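# Move black towel from tub to open table

## Task

Lift the black towel out of the tub and lay it down entirely on the table top, away from both the tub and the basket, with no part of it lying on either arm's base, mount or frame. Both remaining towels must finish inside the tub, each lying mostly lower than the rim and nearly all within its walls, with nothing draped over the outer side. The tub and the basket must both end upright and flat on the table.

## Robot and tools

Robot: two arms, left_arm carrying a five-finger left hand and right_arm carrying a five-finger right hand. The scene frame has its origin at table-top height, halfway between the nominal bases, with +z up, +x pointing out across the table and left_arm on the +y side. Actual bases: left_arm at (+0.039, +0.259, +0.013) m, right_arm at (-0.010, -0.269, +0.035) m, each turned only slightly about z. A post stands behind the arms and a camera stand sits between them just behind the bases; avoid both.

Frames: each arm reports its hand pose (end_effector_position in metres, end_effector_quat_wxyz), velocities and targets in its own base frame. cam_high and the table use the scene frame. Pose offsets you send use the arm's own base axes, and rotations pivot about the Hand target position.

Hand point: a point fixed to the palm, 0.05 m in front of it and 0.15 m out from the wrist face. Its +z runs along the straightened fingers, +y comes out of the palm; +x points away from the thumb on the right hand and toward the thumb on the left hand. Straight fingers extend 0.06 to 0.07 m past the point, with their centre lines 0.06 m behind it (along -y). A rigid bracket on the little-finger side of the wrist protrudes and can strike objects.

The row (used by every moving tool): 28 numbers, each in [-1, 1], always for both arms. Order: left_arm dx, dy, dz, rx, ry, rz, then left hand little, ring, middle, index, thumb_bend, thumb_turn, force_limit, speed; then the same fourteen for right_arm. The six pose numbers are offsets, not poses: measured from that arm's Hand target at the start of the action or move, in its base axes, where 1.0 equals 0.6 m or 180 degrees; rx, ry, rz form a single rotation vector. Each row in a list counts from that same start, not from the row before. Sending six zeros asks nothing new of that arm. Hand numbers are absolute targets: fingers -1 straight, +1 curled; thumb_bend -1 straight, +1 fully bent; thumb_turn -1 at the palm's side, +1 facing the fingers. force_limit maps from about 0 N at -1 to 10 N at +1 (15 N for both thumb motors). speed rises from near zero at -1 to full at +0.48 and above. There is no 'keep' value: to leave a hand alone, resend the eight hand numbers of its last executed row; if it has none yet, send hand_measured plus hand_force_limit and hand_speed.

Tools:
- execute_actions(actions, cameras): actions is a list of actions, each a list of up to 15 rows, one row per 1/30 s step; a short action keeps its final row until step 15. Images return only for an empty actions list or when cameras names them (["all"], a list of names, or [] for none).
- move(target, speed, blend, blocking, cameras): target is one row or up to 15 rows; every row's offsets count from the Hand targets at the start of the move. speed is the path top speed in m/s (0.002 to 4.3, default 0.25; turning limited to twice that in rad/s), one value or one per target. blend in metres rounds corners; 0 stops at each target. All paths share a 10 s cap. blocking=false returns after about 0.5 s while motion continues. The result adds a move: line (done, off_target, moving, held, fault) and limits such as paced (pose clipped) or held (steps withheld). Paths ignore obstacles and the other arm.
- wait(seconds): 0 to 3600, sends nothing new; a running move continues.
- stop(): brakes the current move.
- zoom_image(camera, region): region [x0, y0, x1, y1] in pixels, at most 504 by 504, from cam_high (896x504), cam_left_wrist or cam_right_wrist (672x504).
- show_instructions(): shows reference images.
- finished_scene(scene=1): ends the scene permanently.

Reading results: Hand target is your last commanded pose after clipping, and the next offsets start there. The controller limits commanded orientation to 40 degrees from the measured one per step. Hands often rest 1 to 3 cm (sometimes 5) below or short of the command through friction and weight; that does not indicate contact. hand_measured, hand_stopped_by (moving, target, force, stalled, fault) and hand_load_n list six values in motor order; a grip that slips shows as load dropping toward 0. Joint torques are noisy and offset.

Gripping: with the thumb turned in, the hand encloses items about 0.035 to 0.065 m thick, handles down to 0.025 m, or pinches light items up to 0.08 m between thumb tip and index pad. For a soft grip close with speed at -0.94 or lower. A motor only starts when its target changes by 0.002 or more; to squeeze harder raise force_limit and send a more closed target.

Joint ranges (rad): waist -2.880 to 2.880, shoulder 0 to 3.142, elbow 0 to 3.019, wrist pitch -1.693 to 1.571, wrist yaw -1.571 to 1.571, wrist roll -2.094 to 2.094.

Avoid: anything leaving the table (that fails the task), dropping or releasing moving objects, fast impacts, pressing hard on fixed or heavy things, the hands or arms touching each other (one hand closing on the other's fingers counts), excessive finger load, and long stretched holds that heat motors (MOTOR HOT at 85 °C, the arm collapses at 100 °C). Moves passing near an arm's own base can whip its elbow round.

Each tool is called after "Request:" by a JSON object that holds its "api" and its "payload".

Reference images:

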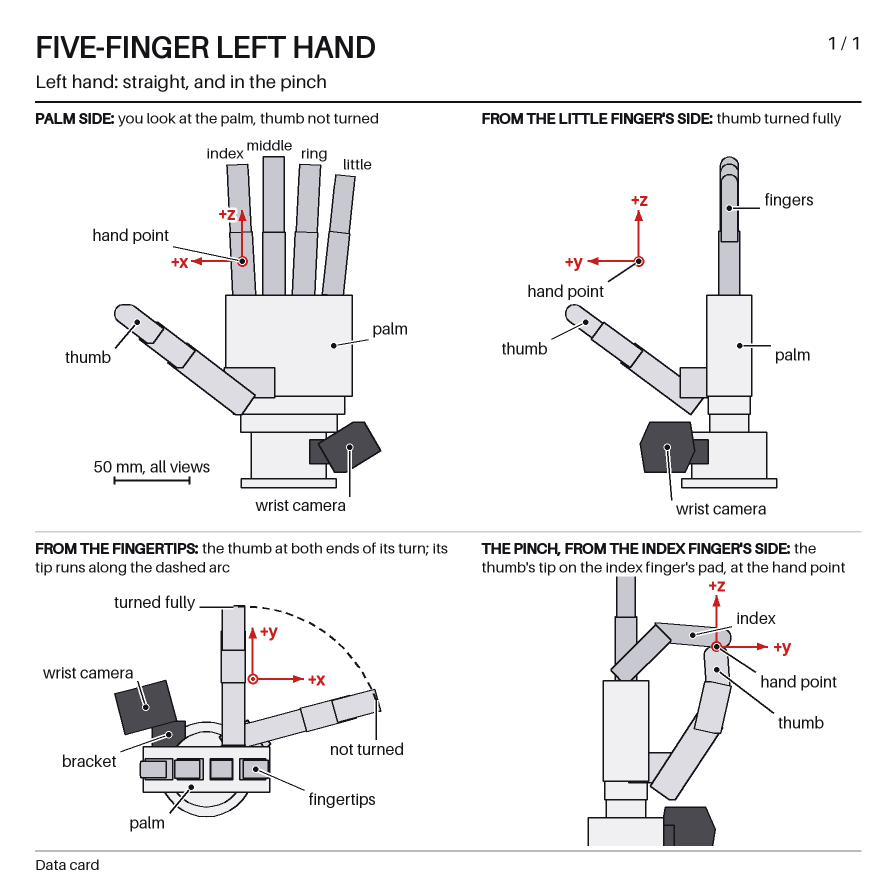

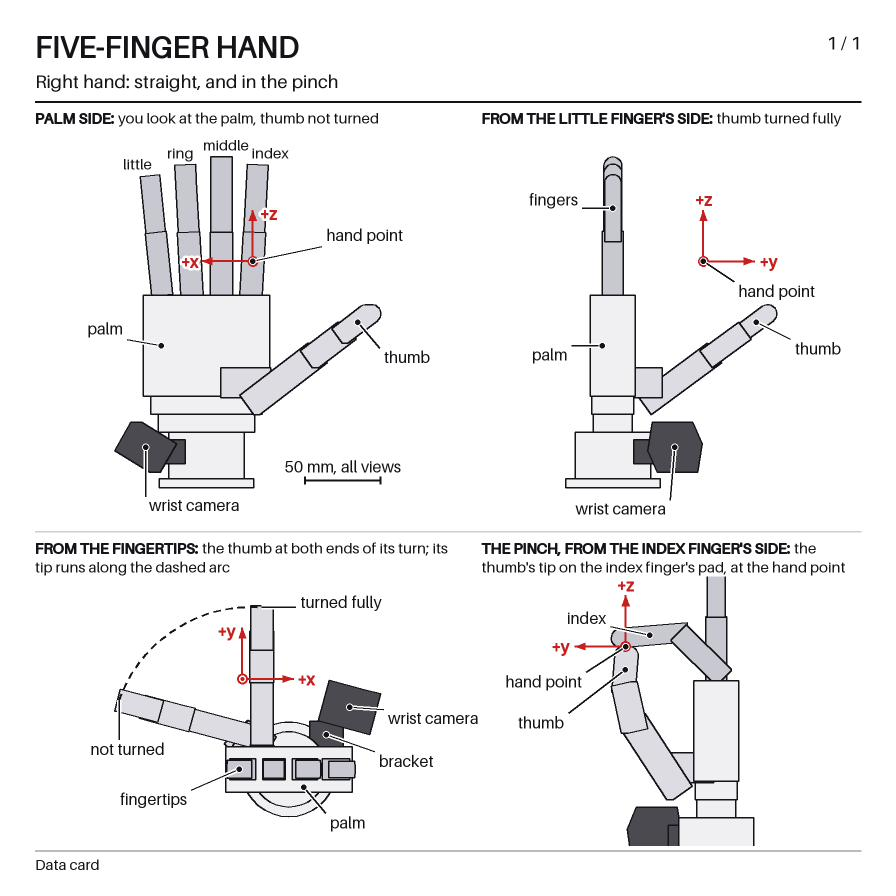

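## Session

Request:
{"api": "execute_actions", "payload": {"actions": []}}

Scene clock: 0.00 s.
left_arm: end_effector_position=(+0.5064, +0.0576, +0.3021) hand_measured=(-1.000, -1.000, -1.000, -1.000, -1.000, -1.000) hand_load_n=(+0.5, +0.0, +0.0, +0.0, +0.0, +0.5) hand_stopped_by=(target, target, target, target, target, target) hand_force_limit=0.00 hand_speed=-0.80 end_effector_quat_wxyz=(+0.566, -0.337, +0.752, +0.017) | right_arm: end_effector_position=(+0.4469, +0.1869, +0.1743) hand_measured=(-1.000, -1.000, -1.000, -1.000, -1.000, -1.000) hand_load_n=(+0.0, +0.0, +0.0, +0.0, +0.0, +0.0) hand_stopped_by=(target, target, target, target, target, target) hand_force_limit=0.00 hand_speed=-0.80 end_effector_quat_wxyz=(+0.307, -0.315, +0.629, -0.641)
Joint positions: left_arm=[-0.137 1.171 1.027 -0.287 -0.545 0.945] | right_arm=[0.801 1.514 0.665 0.948 1.461 -0.117]
Joint velocities: within noise
Joint torques (N m): no reading
Heat: left arm: hottest waist 22 °C; right arm: hottest shoulder 22 °C.
Hand target: left_arm +0.5113, +0.0569, +0.3097; +0.571, -0.337, +0.748, +0.014 | right_arm +0.4518, +0.1919, +0.1856; +0.317, -0.304, +0.633, -0.638

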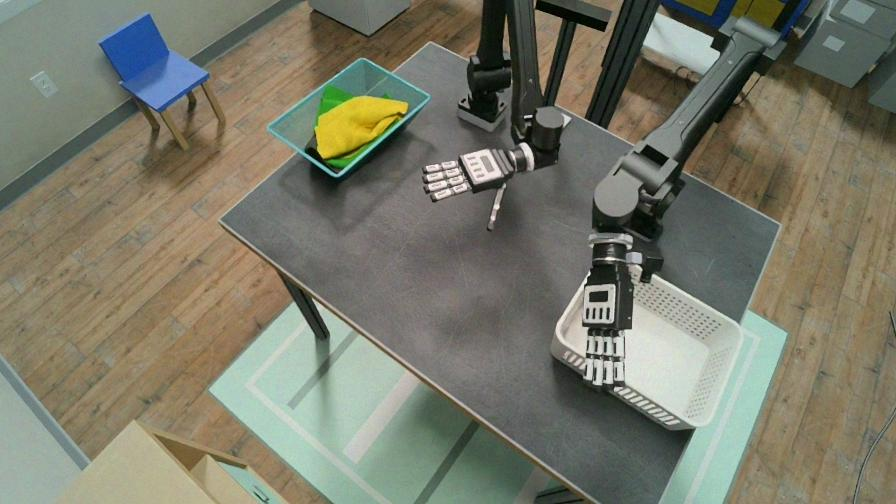

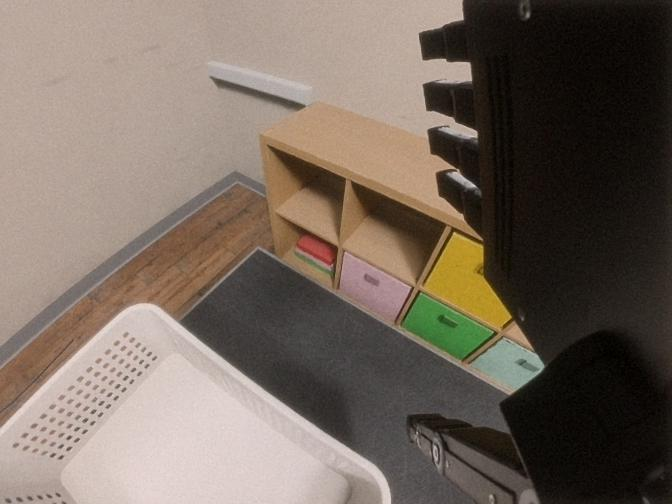

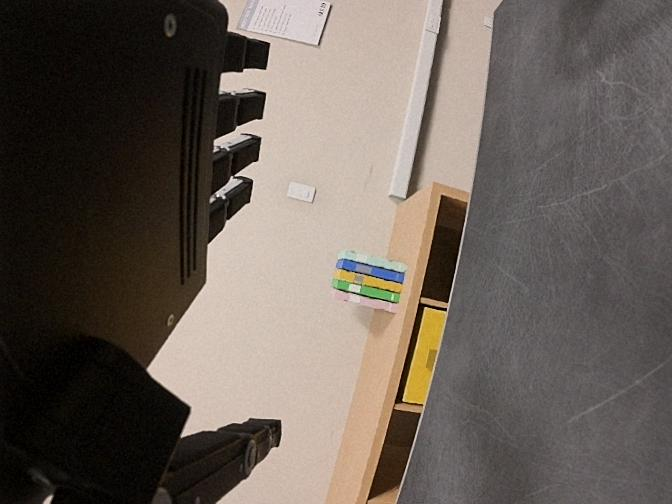

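Request:
{"api": "zoom_image", "payload": {"camera": "cam_high", "region": [250, 40, 450, 190]}}

Scaled by 2.520 from the camera's image (finer frame: 1280x720).

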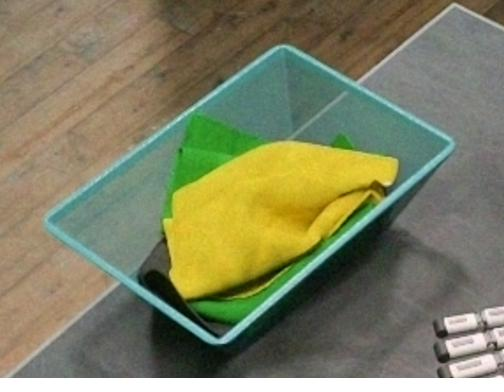

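Request:
{"api": "move", "payload": {"target": [[0,0,0,0,0,0,-1,-1,-1,-1,-1,-1,0,-0.8,-0.15,-0.3,0.32,0.306,0.395,0,-1,-1,-1,-1,-1,-1,0,-0.8],[0,0,0,0,0,0,-1,-1,-1,-1,-1,-1,0,-0.8,-0.392,-0.695,0.32,0.306,0.395,0,-1,-1,-1,-1,-1,-1,0,-0.8]], "blend": 0.05, "cameras": ["all"]}}

Scene clock: 45.90 s.
left_arm: end_effector_position=(+0.5064, +0.0576, +0.3021) hand_measured=(-1.000, -1.000, -1.000, -1.000, -1.000, -1.000) hand_load_n=(+0.0, +0.0, +0.0, +0.0, +0.0, +0.0) hand_stopped_by=(target, target, target, target, target, target) hand_force_limit=0.00 hand_speed=-0.80 end_effector_quat_wxyz=(+0.566, -0.337, +0.752, +0.017) | right_arm: end_effector_position=(+0.2131, -0.2208, +0.3579) hand_measured=(-1.000, -1.000, -1.000, -1.000, -1.000, -1.000) hand_load_n=(+0.0, +0.0, +0.0, +0.0, +0.0, -0.5) hand_stopped_by=(target, target, target, target, target, target) hand_force_limit=0.00 hand_speed=-0.80 end_effector_quat_wxyz=(+0.040, -0.423, +0.898, -0.109)
Joint positions: left_arm=[-0.137 1.171 1.027 -0.287 -0.545 0.945] | right_arm=[-0.878 1.198 1.532 -1.674 -0.022 -0.186]
Joint torques (N m): left_arm=[1.55 -7.3 13.19 1.98 -0.17 0.08] | right_arm=[-0.79 -5.77 12.23 0.24 0.12 -0.25]
Heat: left arm: hottest elbow 34 °C; right arm: hottest elbow 27 °C.
Hand target: left_arm +0.5113, +0.0569, +0.3097; +0.571, -0.337, +0.748, +0.014 | right_arm +0.2166, -0.2250, +0.3777; +0.003, -0.434, +0.901, -0.007
Off the commanded pose: left_arm 0.009 m, 1 deg | right_arm 0.020 m, 12 deg.
joint sent to its limit (right arm) — joint 4 (wrist pitch), lower limit. The joint targets are off in orientation, not in position.
move: off_target (right_arm)
cam_right_wrist: T_world_to_cam=[[-0.88542, 0.3955, -0.24416, 0.36445], [0.27907, 0.87245, 0.40119, -0.00815], [0.37168, 0.28709, -0.88285, 0.41471]] pos_world=[0.17082, -0.25609, 0.45838]

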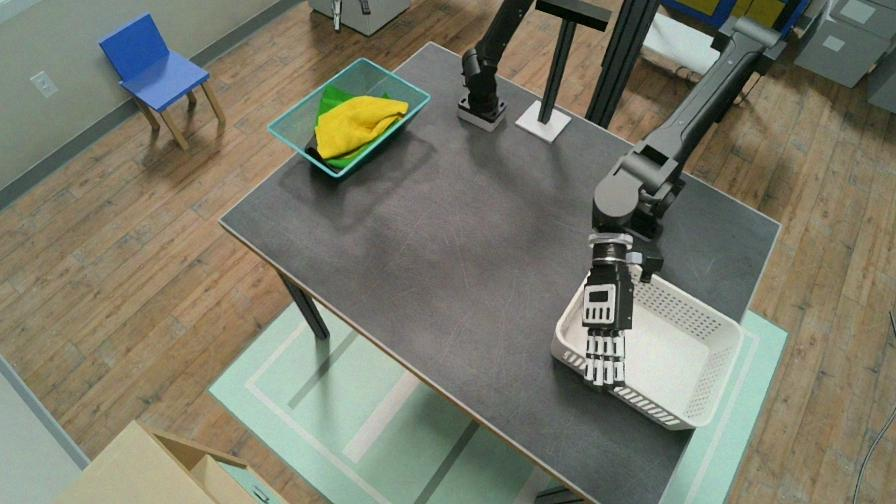

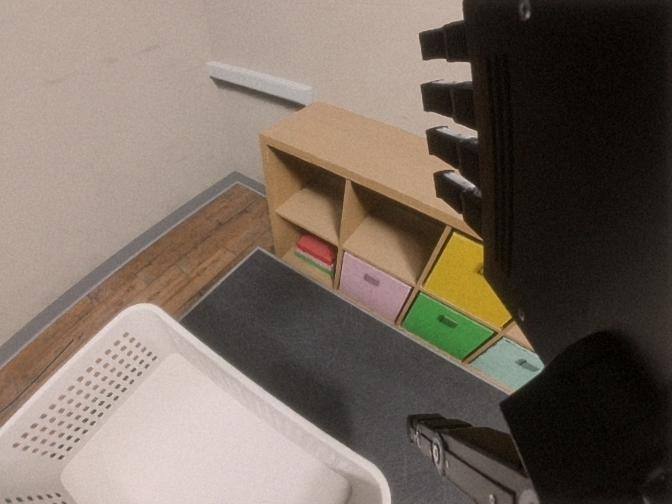

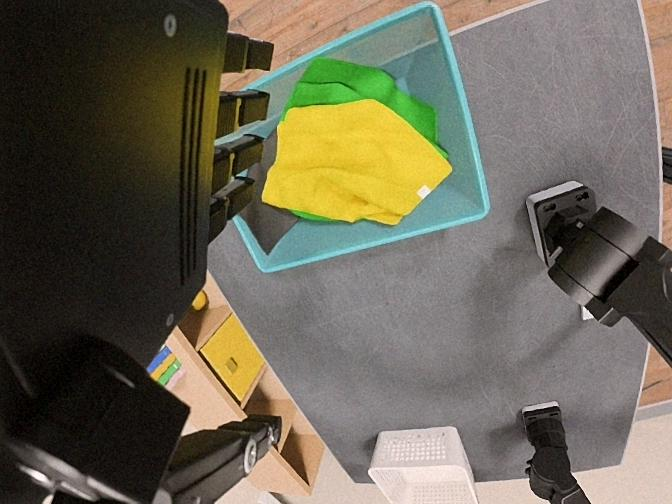

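Request:
{"api": "zoom_image", "payload": {"camera": "cam_right_wrist", "region": [200, 0, 500, 280]}}

Request:
{"api": "zoom_image", "payload": {"camera": "cam_high", "region": [260, 50, 440, 190]}}

Scaled by 1.680 from the camera's image (finer frame: 960x720).

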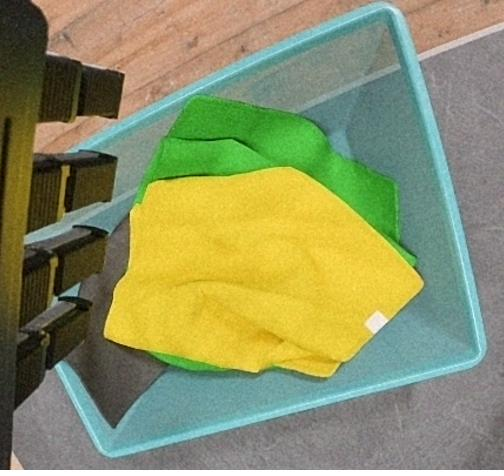

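Scaled by 2.800 from the camera's image (finer frame: 1280x720).

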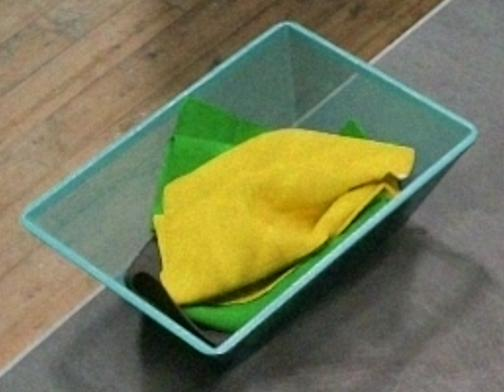

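Request:
{"api": "move", "payload": {"target": [0,0,0,0,0,0,-1,-1,-1,-1,-1,-1,0,-0.8,0.419,0.025,-0.1,0,0,0.19,-1,-1,-1,-1,-1,-1,0,-0.8], "cameras": ["all"]}}

Scene clock: 55.90 s.
left_arm: end_effector_position=(+0.5064, +0.0576, +0.3021) hand_measured=(-1.000, -1.000, -1.000, -1.000, -1.000, -1.000) hand_load_n=(+0.0, +0.0, +0.0, -0.5, +0.0, +0.0) hand_stopped_by=(target, target, target, target, target, target) hand_force_limit=0.00 hand_speed=-0.80 end_effector_quat_wxyz=(+0.566, -0.337, +0.752, +0.017) | right_arm: end_effector_position=(+0.4615, -0.2091, +0.2935) hand_measured=(-1.000, -1.000, -1.000, -1.000, -1.000, -1.000) hand_load_n=(+0.0, +0.0, +0.0, +0.0, -0.5, +0.0) hand_stopped_by=(target, target, target, target, target, target) hand_force_limit=0.00 hand_speed=-0.80 end_effector_quat_wxyz=(+0.024, -0.672, +0.738, -0.051)
Joint positions: left_arm=[-0.137 1.171 1.027 -0.287 -0.545 0.945] | right_arm=[-0.444 1.789 2.005 -1.674 -0.007 -0.35]
Joint torques (N m): left_arm=[2.2 -7.77 13.2 1.98 -0.2 0.09] | right_arm=[-0.73 -14.27 12.19 0.06 -0.07 -0.24]
Heat: left arm: hottest elbow 36 °C; right arm: hottest elbow 29 °C.
Hand target: left_arm +0.5113, +0.0569, +0.3097; +0.571, -0.337, +0.748, +0.014 | right_arm +0.4679, -0.2100, +0.3177; +0.005, -0.680, +0.734, -0.006
Off the commanded pose: left_arm 0.009 m, 1 deg | right_arm 0.025 m, 6 deg.
joint sent to its limit (right arm) — joint 4 (wrist pitch), lower limit. The joint targets are off in orientation, not in position.
move: off_target (right_arm)
cam_right_wrist: T_world_to_cam=[[-0.97796, -0.16744, -0.12473, 0.45399], [-0.20539, 0.87885, 0.43063, 0.15444], [0.03752, 0.44676, -0.89387, 0.45292]] pos_world=[0.45871, -0.26206, 0.39498]

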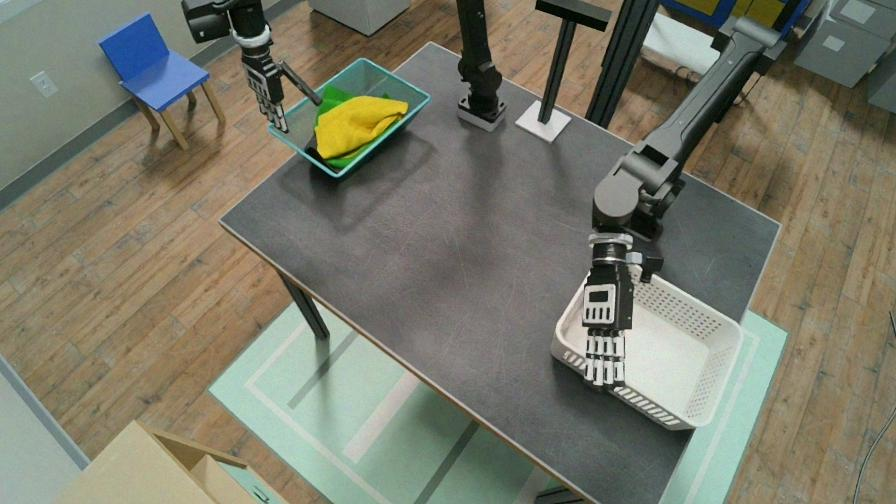

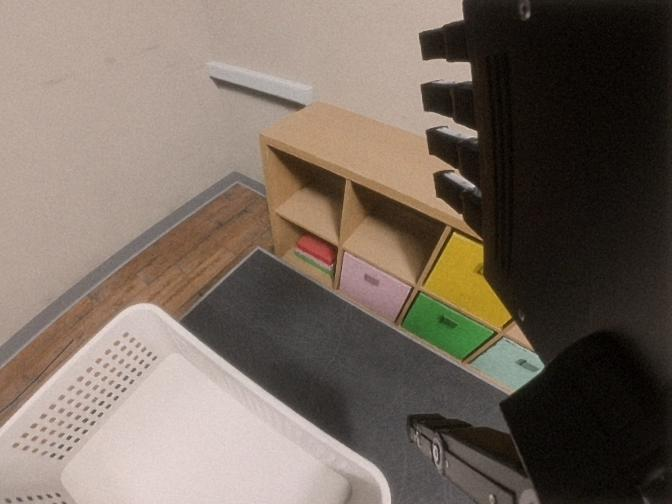

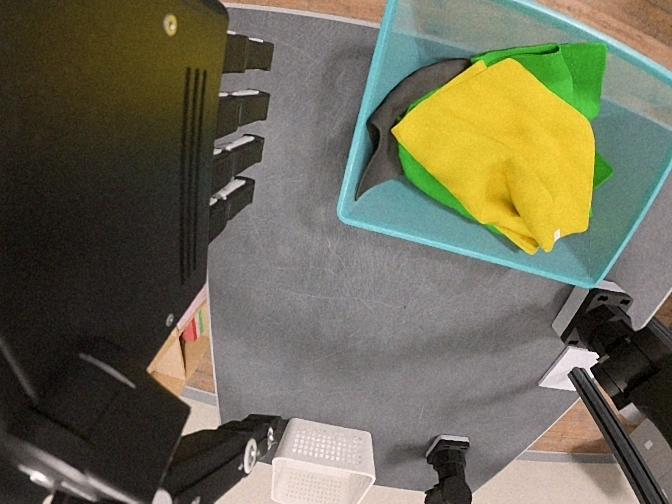

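Request:
{"api": "zoom_image", "payload": {"camera": "cam_right_wrist", "region": [320, 0, 660, 300]}}

Scaled by 1.482 from the camera's image (finer frame: 960x720).

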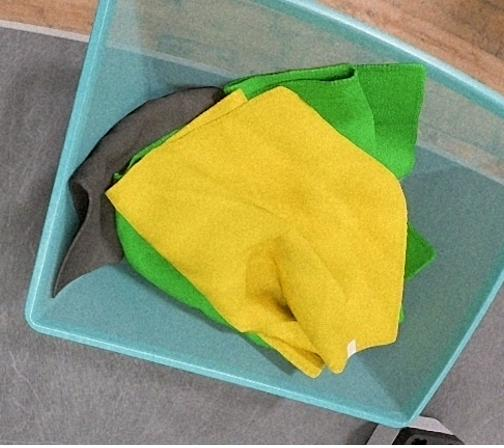

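Request:
{"api": "move", "payload": {"target": [0,0,0,0,0,0,-1,-1,-1,-1,-1,-1,0,-0.8,-0.06,-0.013,-0.2,0,0,-0.5,1,1,-1,-1,-1,1,0,0], "cameras": ["all"]}}

Scene clock: 105.07 s.
left_arm: end_effector_position=(+0.5064, +0.0576, +0.3021) hand_measured=(-1.000, -1.000, -1.000, -1.000, -1.000, -1.000) hand_load_n=(+0.0, +0.0, +0.0, +0.0, +0.5, +0.0) hand_stopped_by=(target, target, target, target, target, target) hand_force_limit=0.00 hand_speed=-0.80 end_effector_quat_wxyz=(+0.566, -0.337, +0.752, +0.017) | right_arm: end_effector_position=(+0.4309, -0.2110, +0.1862) hand_measured=(+1.000, +1.000, -1.000, -1.000, -1.000, +1.000) hand_load_n=(+0.0, +0.0, +0.0, +0.0, +0.0, +0.0) hand_stopped_by=(target, target, target, target, target, target) hand_force_limit=0.00 hand_speed=0.00 end_effector_quat_wxyz=(-0.017, +0.027, +0.999, +0.001)
Joint positions: left_arm=[-0.137 1.171 1.027 -0.287 -0.545 0.945] | right_arm=[-0.589 1.622 1.491 -1.47 0.016 1.037]
Joint torques (N m): left_arm=[2.02 -7.24 13.05 1.92 -0.16 0.09] | right_arm=[-2.2 -12.69 8.49 0.5 -0.12 -0.05]
Heat: left arm: hottest elbow 41 °C; right arm: hottest elbow 36 °C.
Hand target: left_arm +0.5113, +0.0569, +0.3097; +0.571, -0.337, +0.748, +0.014 | right_arm +0.4319, -0.2179, +0.1976; -0.001, +0.038, +0.999, -0.008
Off the commanded pose: left_arm 0.009 m, 1 deg | right_arm 0.013 m, 2 deg.
move: off_target (right_arm)
cam_right_wrist: T_world_to_cam=[[-0.20298, 0.97901, -0.01859, 0.2985], [0.86883, 0.18883, 0.45768, -0.41749], [0.45159, 0.07675, -0.88892, 0.10164]] pos_world=[0.37742, -0.2212, 0.28697]

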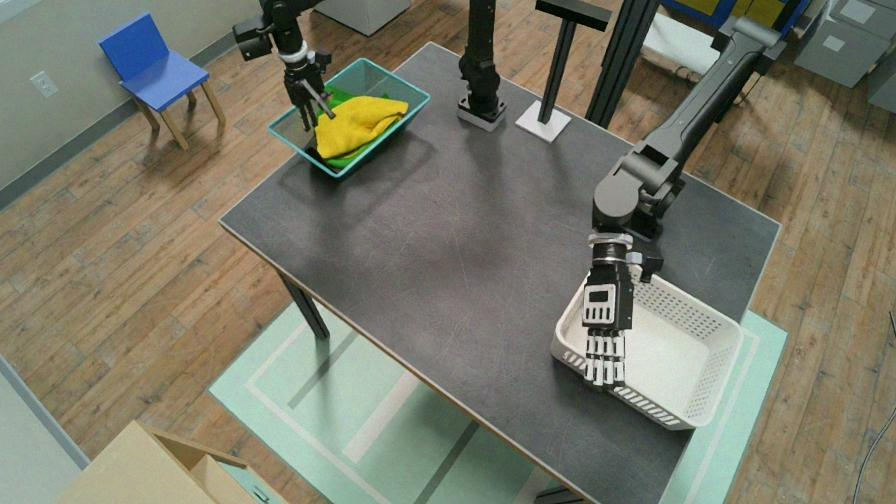

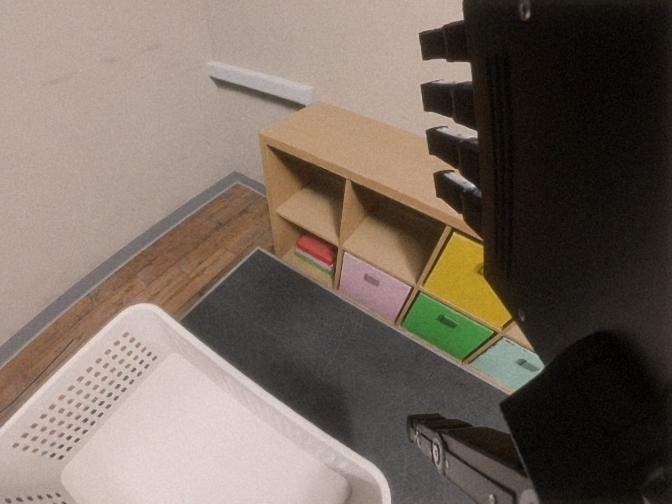

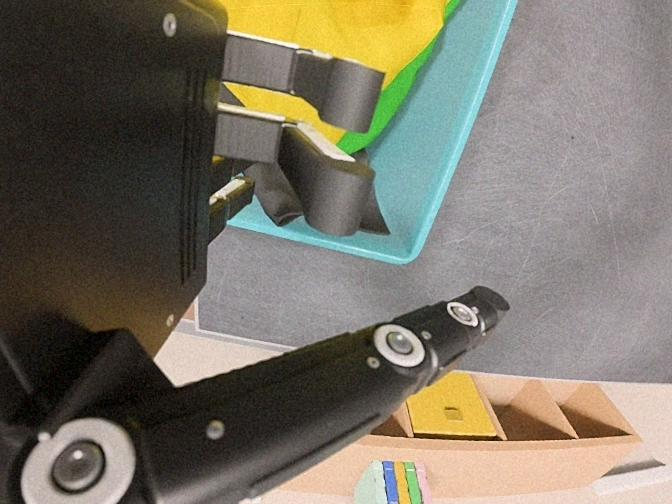

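Request:
{"api": "move", "payload": {"target": [-0.296,-0.768,0.22,0,0,-0.556,1,1,1,1,-1,-1,0,-0.3,0,0,0,0,0,0,1,1,-1,-1,-1,1,0,0], "cameras": ["all"]}}

Scene clock: 124.93 s.
left_arm: end_effector_position=(+0.3317, -0.3963, +0.4241) hand_measured=(+1.000, +1.000, +1.000, +1.000, -1.000, -1.000) hand_load_n=(+0.0, +0.0, -0.5, +0.0, +0.0, +0.0) hand_stopped_by=(target, target, target, target, target, target) hand_force_limit=0.00 hand_speed=-0.30 end_effector_quat_wxyz=(+0.371, +0.350, +0.747, -0.426) | right_arm: end_effector_position=(+0.4309, -0.2110, +0.1862) hand_measured=(+1.000, +1.000, -1.000, -1.000, -1.000, +1.000) hand_load_n=(+0.5, +0.0, +0.0, +0.0, +0.0, +0.0) hand_stopped_by=(target, target, target, target, target, target) hand_force_limit=0.00 hand_speed=0.00 end_effector_quat_wxyz=(-0.017, +0.028, +0.999, +0.001)
Joint positions: left_arm=[-0.796 1.098 1.294 -0.611 0.461 1.347] | right_arm=[-0.589 1.622 1.491 -1.47 0.016 1.037]
Joint torques (N m): left_arm=[1.61 -5.3 15.73 1.55 0.29 0.18] | right_arm=[-2.2 -12.63 8.47 0.5 -0.12 -0.05]
Heat: left arm: hottest elbow 42 °C; right arm: hottest elbow 38 °C.
Hand target: left_arm +0.3337, -0.4038, +0.4419; +0.377, +0.357, +0.739, -0.429 | right_arm +0.4319, -0.2179, +0.1976; -0.001, +0.038, +0.999, -0.008
Off the commanded pose: left_arm 0.019 m, 1 deg | right_arm 0.013 m, 2 deg.
move: off_target (left_arm)
cam_left_wrist: T_world_to_cam=[[-0.93492, -0.32214, 0.14881, 0.12141], [-0.34273, 0.71106, -0.61395, 0.6556], [0.09196, -0.62499, -0.77519, 0.16819]] pos_world=[0.32273, -0.32194, 0.51482]
cam_right_wrist: T_world_to_cam=[[-0.20261, 0.97908, -0.01864, 0.29839], [0.86887, 0.18852, 0.45773, -0.41758], [0.45167, 0.07654, -0.88889, 0.10155]] pos_world=[0.37742, -0.2212, 0.28697]

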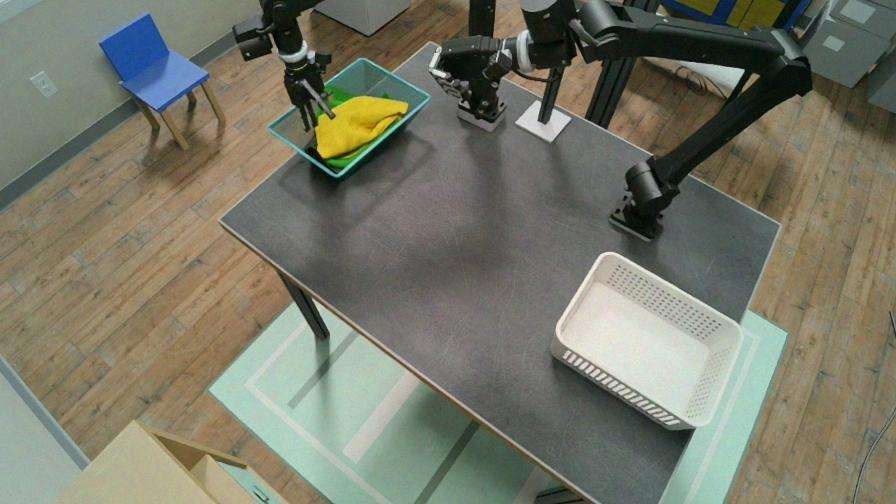

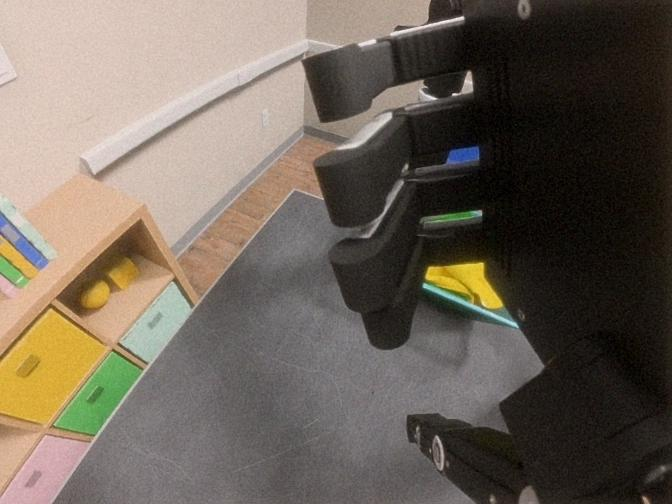

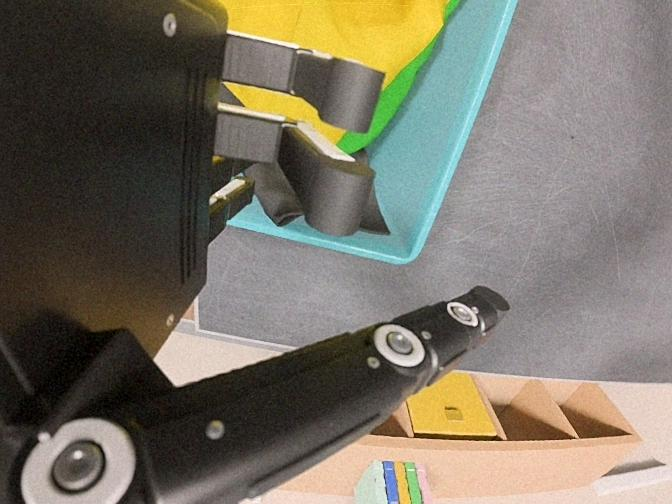

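Request:
{"api": "move", "payload": {"target": [0,0,0,0,0,0,-1,-1,-1,-1,-1,-1,0,0,0,0,0,0,0,0,1,1,-1,-1,-1,1,0,0], "cameras": ["cam_left_wrist"]}}

Scene clock: 129.20 s.
left_arm: end_effector_position=(+0.3317, -0.3964, +0.4241) hand_measured=(-1.000, -1.000, -1.000, -1.000, -1.000, -1.000) hand_load_n=(+0.0, +0.0, +0.0, +0.0, +0.0, +0.0) hand_stopped_by=(target, target, target, target, target, target) hand_force_limit=0.00 hand_speed=0.00 end_effector_quat_wxyz=(+0.371, +0.350, +0.747, -0.426) | right_arm: end_effector_position=(+0.4309, -0.2110, +0.1862) hand_measured=(+1.000, +1.000, -1.000, -1.000, -1.000, +1.000) hand_load_n=(+0.0, +0.0, +0.0, +0.0, -0.5, +0.0) hand_stopped_by=(target, target, target, target, target, target) hand_force_limit=0.00 hand_speed=0.00 end_effector_quat_wxyz=(-0.017, +0.028, +0.999, +0.001)
Joint positions: left_arm=[-0.796 1.098 1.294 -0.611 0.461 1.348] | right_arm=[-0.589 1.622 1.491 -1.47 0.016 1.037]
Joint torques (N m): left_arm=[1.44 -5.19 15.61 1.66 0.3 0.16] | right_arm=[-2.2 -12.63 8.49 0.5 -0.12 -0.05]
Heat: left arm: hottest elbow 42 °C; right arm: hottest elbow 38 °C.
Hand target: left_arm +0.3337, -0.4038, +0.4419; +0.377, +0.357, +0.739, -0.429 | right_arm +0.4319, -0.2179, +0.1976; -0.001, +0.038, +0.999, -0.008
Off the commanded pose: left_arm 0.019 m, 1 deg | right_arm 0.013 m, 2 deg.
move: done
cam_left_wrist: T_world_to_cam=[[-0.93522, -0.32152, 0.14829, 0.12188], [-0.34192, 0.71135, -0.61406, 0.65546], [0.09195, -0.62498, -0.7752, 0.16821]] pos_world=[0.32263, -0.32194, 0.51482]

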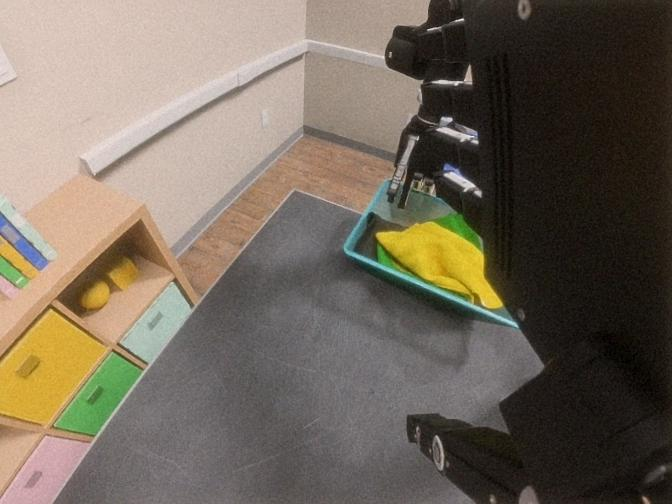

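Request:
{"api": "zoom_image", "payload": {"camera": "cam_left_wrist", "region": [330, 130, 500, 330]}}

Scaled by 2.520 from the camera's image (finer frame: 960x720).

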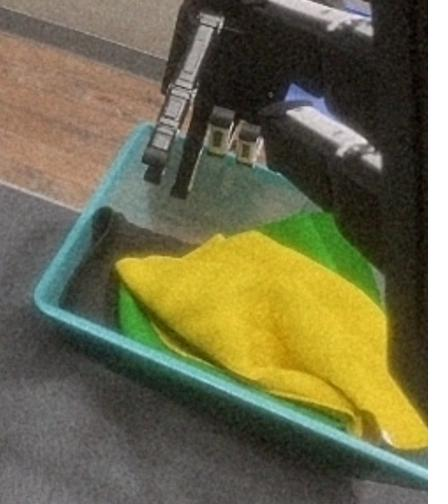

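Request:
{"api": "move", "payload": {"target": [0,0,0,0,0,0,-1,-1,-1,-1,-1,-1,0,0,0.001,0.0467,-0.153,0,0,0,1,1,1,-1,0,1,0,0], "cameras": ["all"], "speed": 0.15}}

Request:
{"api": "zoom_image", "payload": {"camera": "cam_left_wrist", "region": [330, 130, 500, 330]}}

Request:
{"api": "zoom_image", "payload": {"camera": "cam_right_wrist", "region": [170, 50, 500, 380]}}

Scene clock: 173.97 s.
left_arm: end_effector_position=(+0.3317, -0.3964, +0.4241) hand_measured=(-1.000, -1.000, -1.000, -1.000, -1.000, -1.000) hand_load_n=(+0.0, +0.0, +0.0, +0.0, +0.0, +0.0) hand_stopped_by=(target, target, target, target, target, target) hand_force_limit=0.00 hand_speed=0.00 end_effector_quat_wxyz=(+0.371, +0.350, +0.747, -0.426) | right_arm: end_effector_position=(+0.4241, -0.1911, +0.1025) hand_measured=(+1.000, +1.000, +0.330, -1.000, -0.300, +1.000) hand_load_n=(+0.0, +0.0, +19.0, +0.0, +14.5, +0.5) hand_stopped_by=(target, target, force, target, force, target) hand_force_limit=0.00 hand_speed=0.00 end_effector_quat_wxyz=(-0.010, +0.039, +0.999, -0.003)
Joint positions: left_arm=[-0.796 1.098 1.294 -0.611 0.461 1.348] | right_arm=[-0.561 1.618 1.26 -1.227 0.016 1.087]
Joint torques (N m): left_arm=[1.85 -5.3 15.64 1.58 0.31 0.18] | right_arm=[-0.15 -10.7 8.29 0.58 -0.12 -0.06]
Heat: left arm: hottest elbow 43 °C; right arm: hottest elbow 38 °C.
Hand target: left_arm +0.3337, -0.4038, +0.4419; +0.377, +0.357, +0.739, -0.429 | right_arm +0.4324, -0.1896, +0.1057; -0.001, +0.038, +0.999, -0.008
Off the commanded pose: left_arm 0.019 m, 1 deg | right_arm 0.009 m, 1 deg.
move: done
cam_left_wrist: T_world_to_cam=[[-0.93522, -0.32152, 0.14829, 0.12188], [-0.34192, 0.71135, -0.61406, 0.65546], [0.09195, -0.62498, -0.7752, 0.16821]] pos_world=[0.32263, -0.32194, 0.51482]
cam_right_wrist: T_world_to_cam=[[-0.18056, 0.98308, -0.0308, 0.26864], [0.86679, 0.17384, 0.46739, -0.38], [0.46484, 0.05769, -0.88351, 0.01902]] pos_world=[0.36904, -0.19913, 0.20268]

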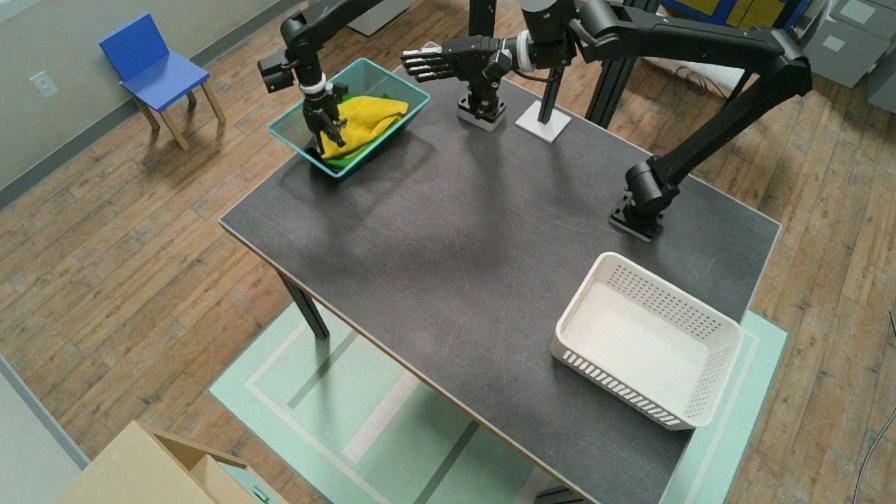

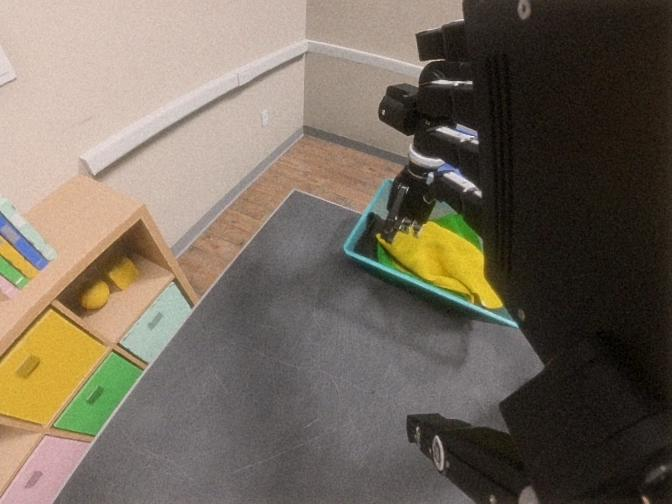

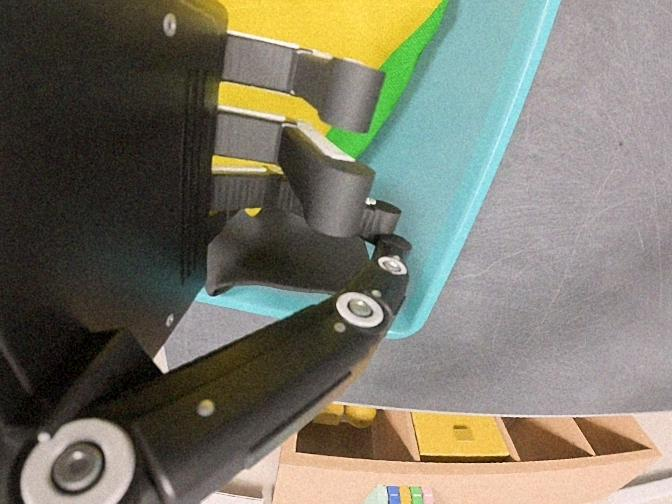

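Scaled by 2.520 from the camera's image (finer frame: 960x720).

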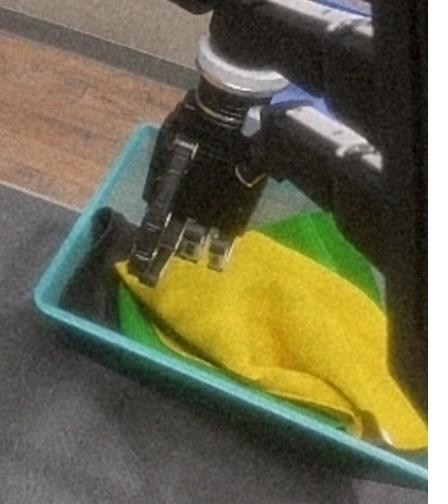

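Scaled by 1.527 from the camera's image (finer frame: 960x720).

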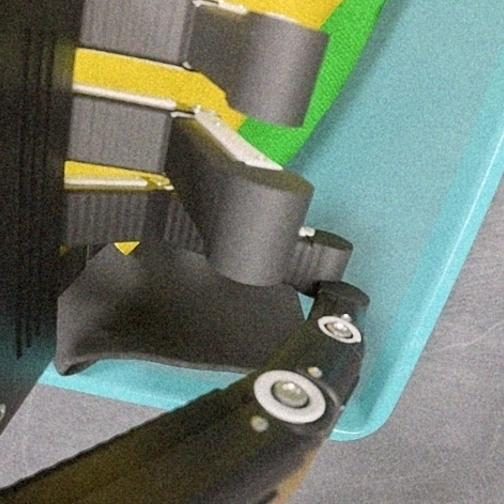

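Request:
{"api": "move", "payload": {"target": [0,0,0,0,0,0,-1,-1,-1,-1,-1,-1,0,0,0,0,0.06,0,0,0,-1,-1,-1,-1,-1,-1,0,-0.3], "cameras": ["cam_right_wrist"], "speed": 0.15}}

Request:
{"api": "zoom_image", "payload": {"camera": "cam_right_wrist", "region": [180, 60, 480, 330]}}

Scene clock: 190.17 s.
left_arm: end_effector_position=(+0.3317, -0.3964, +0.4241) hand_measured=(-1.000, -1.000, -1.000, -1.000, -1.000, -1.000) hand_load_n=(+0.0, +0.0, +0.0, +0.0, +0.0, +0.0) hand_stopped_by=(target, target, target, target, target, target) hand_force_limit=0.00 hand_speed=0.00 end_effector_quat_wxyz=(+0.371, +0.350, +0.747, -0.426) | right_arm: end_effector_position=(+0.4164, -0.1863, +0.1190) hand_measured=(-1.000, -1.000, -1.000, -1.000, -1.000, -1.000) hand_load_n=(+0.0, +0.0, +0.0, +0.0, +0.0, +0.0) hand_stopped_by=(target, target, target, target, target, target) hand_force_limit=0.00 hand_speed=-0.30 end_effector_quat_wxyz=(-0.023, +0.039, +0.999, +0.004)
Joint positions: left_arm=[-0.796 1.098 1.294 -0.611 0.461 1.348] | right_arm=[-0.561 1.602 1.285 -1.298 0.016 1.088]
Joint torques (N m): left_arm=[1.44 -5.36 15.76 1.72 0.3 0.14] | right_arm=[-0.15 -11.52 11.25 -0.2 -0.13 -0.06]
Heat: left arm: hottest elbow 44 °C; right arm: hottest elbow 37 °C.
Hand target: left_arm +0.3337, -0.4038, +0.4419; +0.377, +0.357, +0.739, -0.429 | right_arm +0.4325, -0.1896, +0.1417; -0.001, +0.038, +0.999, -0.008
Off the commanded pose: left_arm 0.019 m, 1 deg | right_arm 0.028 m, 3 deg.
move: off_target (right_arm)
cam_right_wrist: T_world_to_cam=[[-0.18003, 0.9836, -0.01075, 0.2605], [0.8785, 0.16569, 0.44809, -0.38601], [0.44252, 0.07123, -0.89393, 0.04989]] pos_world=[0.36393, -0.19582, 0.22037]

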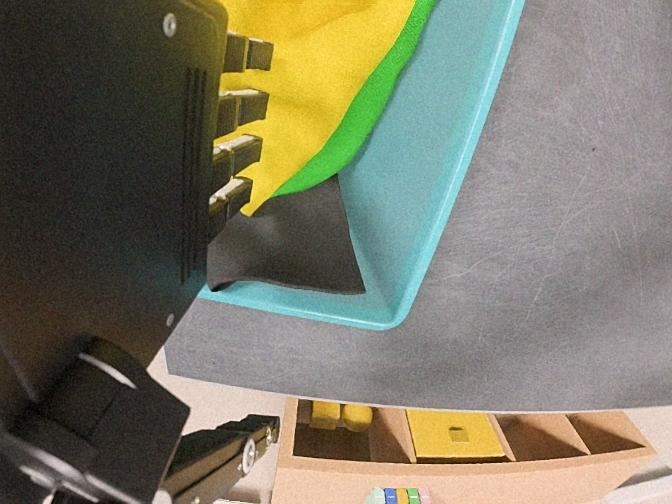

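Scaled by 1.680 from the camera's image (finer frame: 960x720).

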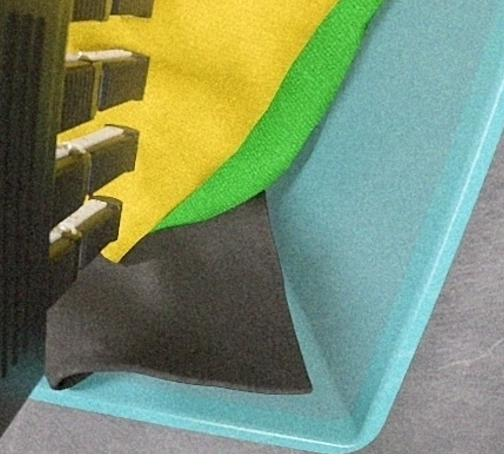

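Request:
{"api": "move", "payload": {"target": [0,0,0,0,0,0,-1,-1,-1,-1,-1,-1,0,0,0.059,-0.0173,-0.02,0,0,0,1,1,1,-1,-0.25,0.75,-0.2,-0.3], "cameras": ["all"], "speed": 0.1}}

Request:
{"api": "zoom_image", "payload": {"camera": "cam_right_wrist", "region": [180, 60, 480, 330]}}

Request:
{"api": "zoom_image", "payload": {"camera": "cam_left_wrist", "region": [330, 130, 500, 330]}}

Scene clock: 215.30 s.
left_arm: end_effector_position=(+0.3317, -0.3964, +0.4241) hand_measured=(-1.000, -1.000, -1.000, -1.000, -1.000, -1.000) hand_load_n=(+0.0, +0.0, +0.0, +0.0, +0.0, +0.0) hand_stopped_by=(target, target, target, target, target, target) hand_force_limit=0.00 hand_speed=0.00 end_effector_quat_wxyz=(+0.371, +0.350, +0.747, -0.426) | right_arm: end_effector_position=(+0.4475, -0.1964, +0.1125) hand_measured=(+1.000, +1.000, +1.000, -1.000, -0.250, +0.750) hand_load_n=(+0.0, +0.0, +0.0, +0.0, +0.0, +0.5) hand_stopped_by=(target, target, target, target, target, target) hand_force_limit=-0.20 hand_speed=-0.30 end_effector_quat_wxyz=(-0.023, +0.040, +0.999, +0.003)
Joint positions: left_arm=[-0.796 1.098 1.294 -0.611 0.461 1.348] | right_arm=[-0.545 1.684 1.371 -1.3 0.017 1.107]
Joint torques (N m): left_arm=[1.73 -5.42 15.77 1.58 0.32 0.15] | right_arm=[0.03 -11.46 11.58 0.1 -0.17 -0.06]
Heat: left arm: hottest elbow 46 °C; right arm: hottest elbow 38 °C.
Hand target: left_arm +0.3337, -0.4038, +0.4419; +0.377, +0.357, +0.739, -0.429 | right_arm +0.4678, -0.2002, +0.1297; -0.001, +0.038, +0.999, -0.008
Off the commanded pose: left_arm 0.019 m, 1 deg | right_arm 0.027 m, 3 deg.
move: off_target (right_arm)
cam_left_wrist: T_world_to_cam=[[-0.93522, -0.32152, 0.14829, 0.12188], [-0.34192, 0.71135, -0.61406, 0.65546], [0.09195, -0.62498, -0.7752, 0.16821]] pos_world=[0.32263, -0.32194, 0.51482]
cam_right_wrist: T_world_to_cam=[[-0.17818, 0.98391, -0.01344, 0.27555], [0.87833, 0.16518, 0.44861, -0.40886], [0.44361, 0.06813, -0.89362, 0.02993]] pos_world=[0.39493, -0.20562, 0.21386]

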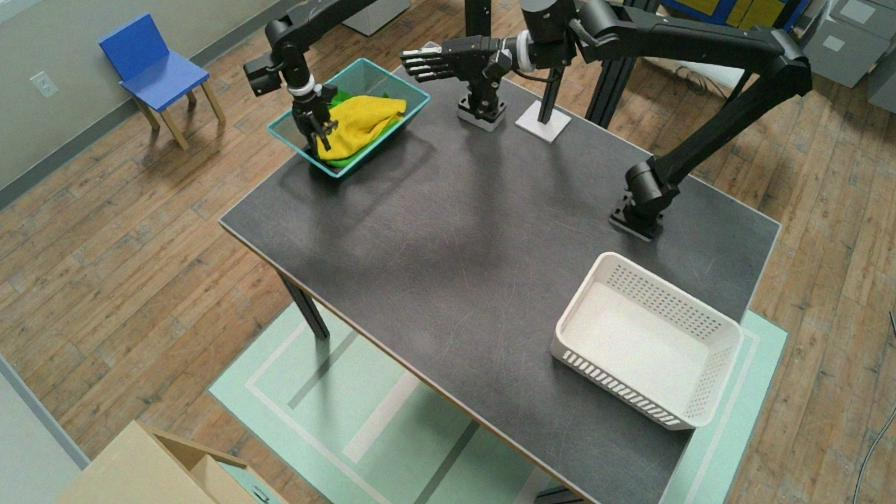

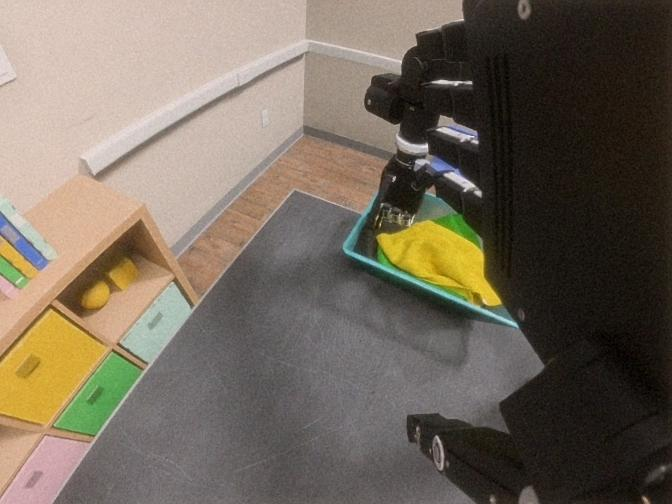

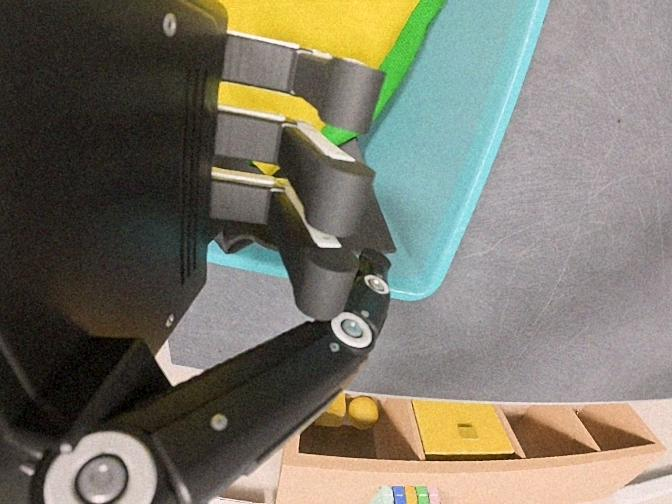

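Scaled by 1.680 from the camera's image (finer frame: 960x720).

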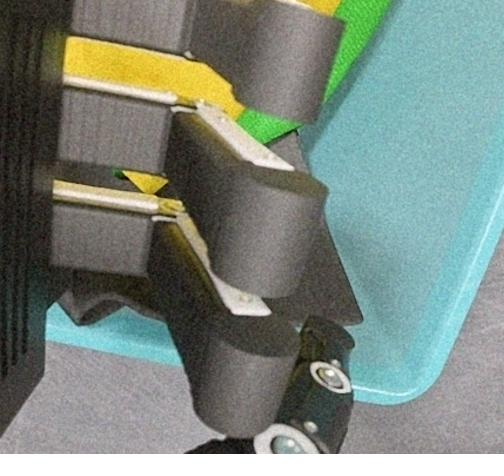

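Scaled by 2.520 from the camera's image (finer frame: 960x720).

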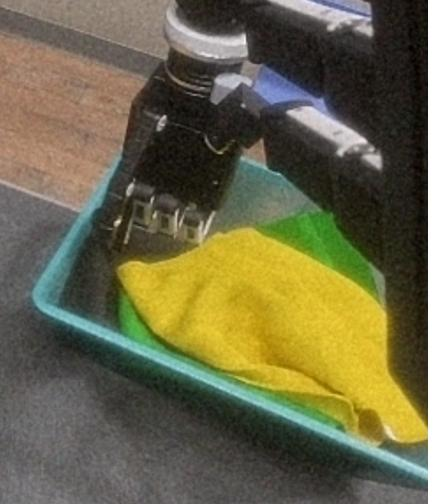

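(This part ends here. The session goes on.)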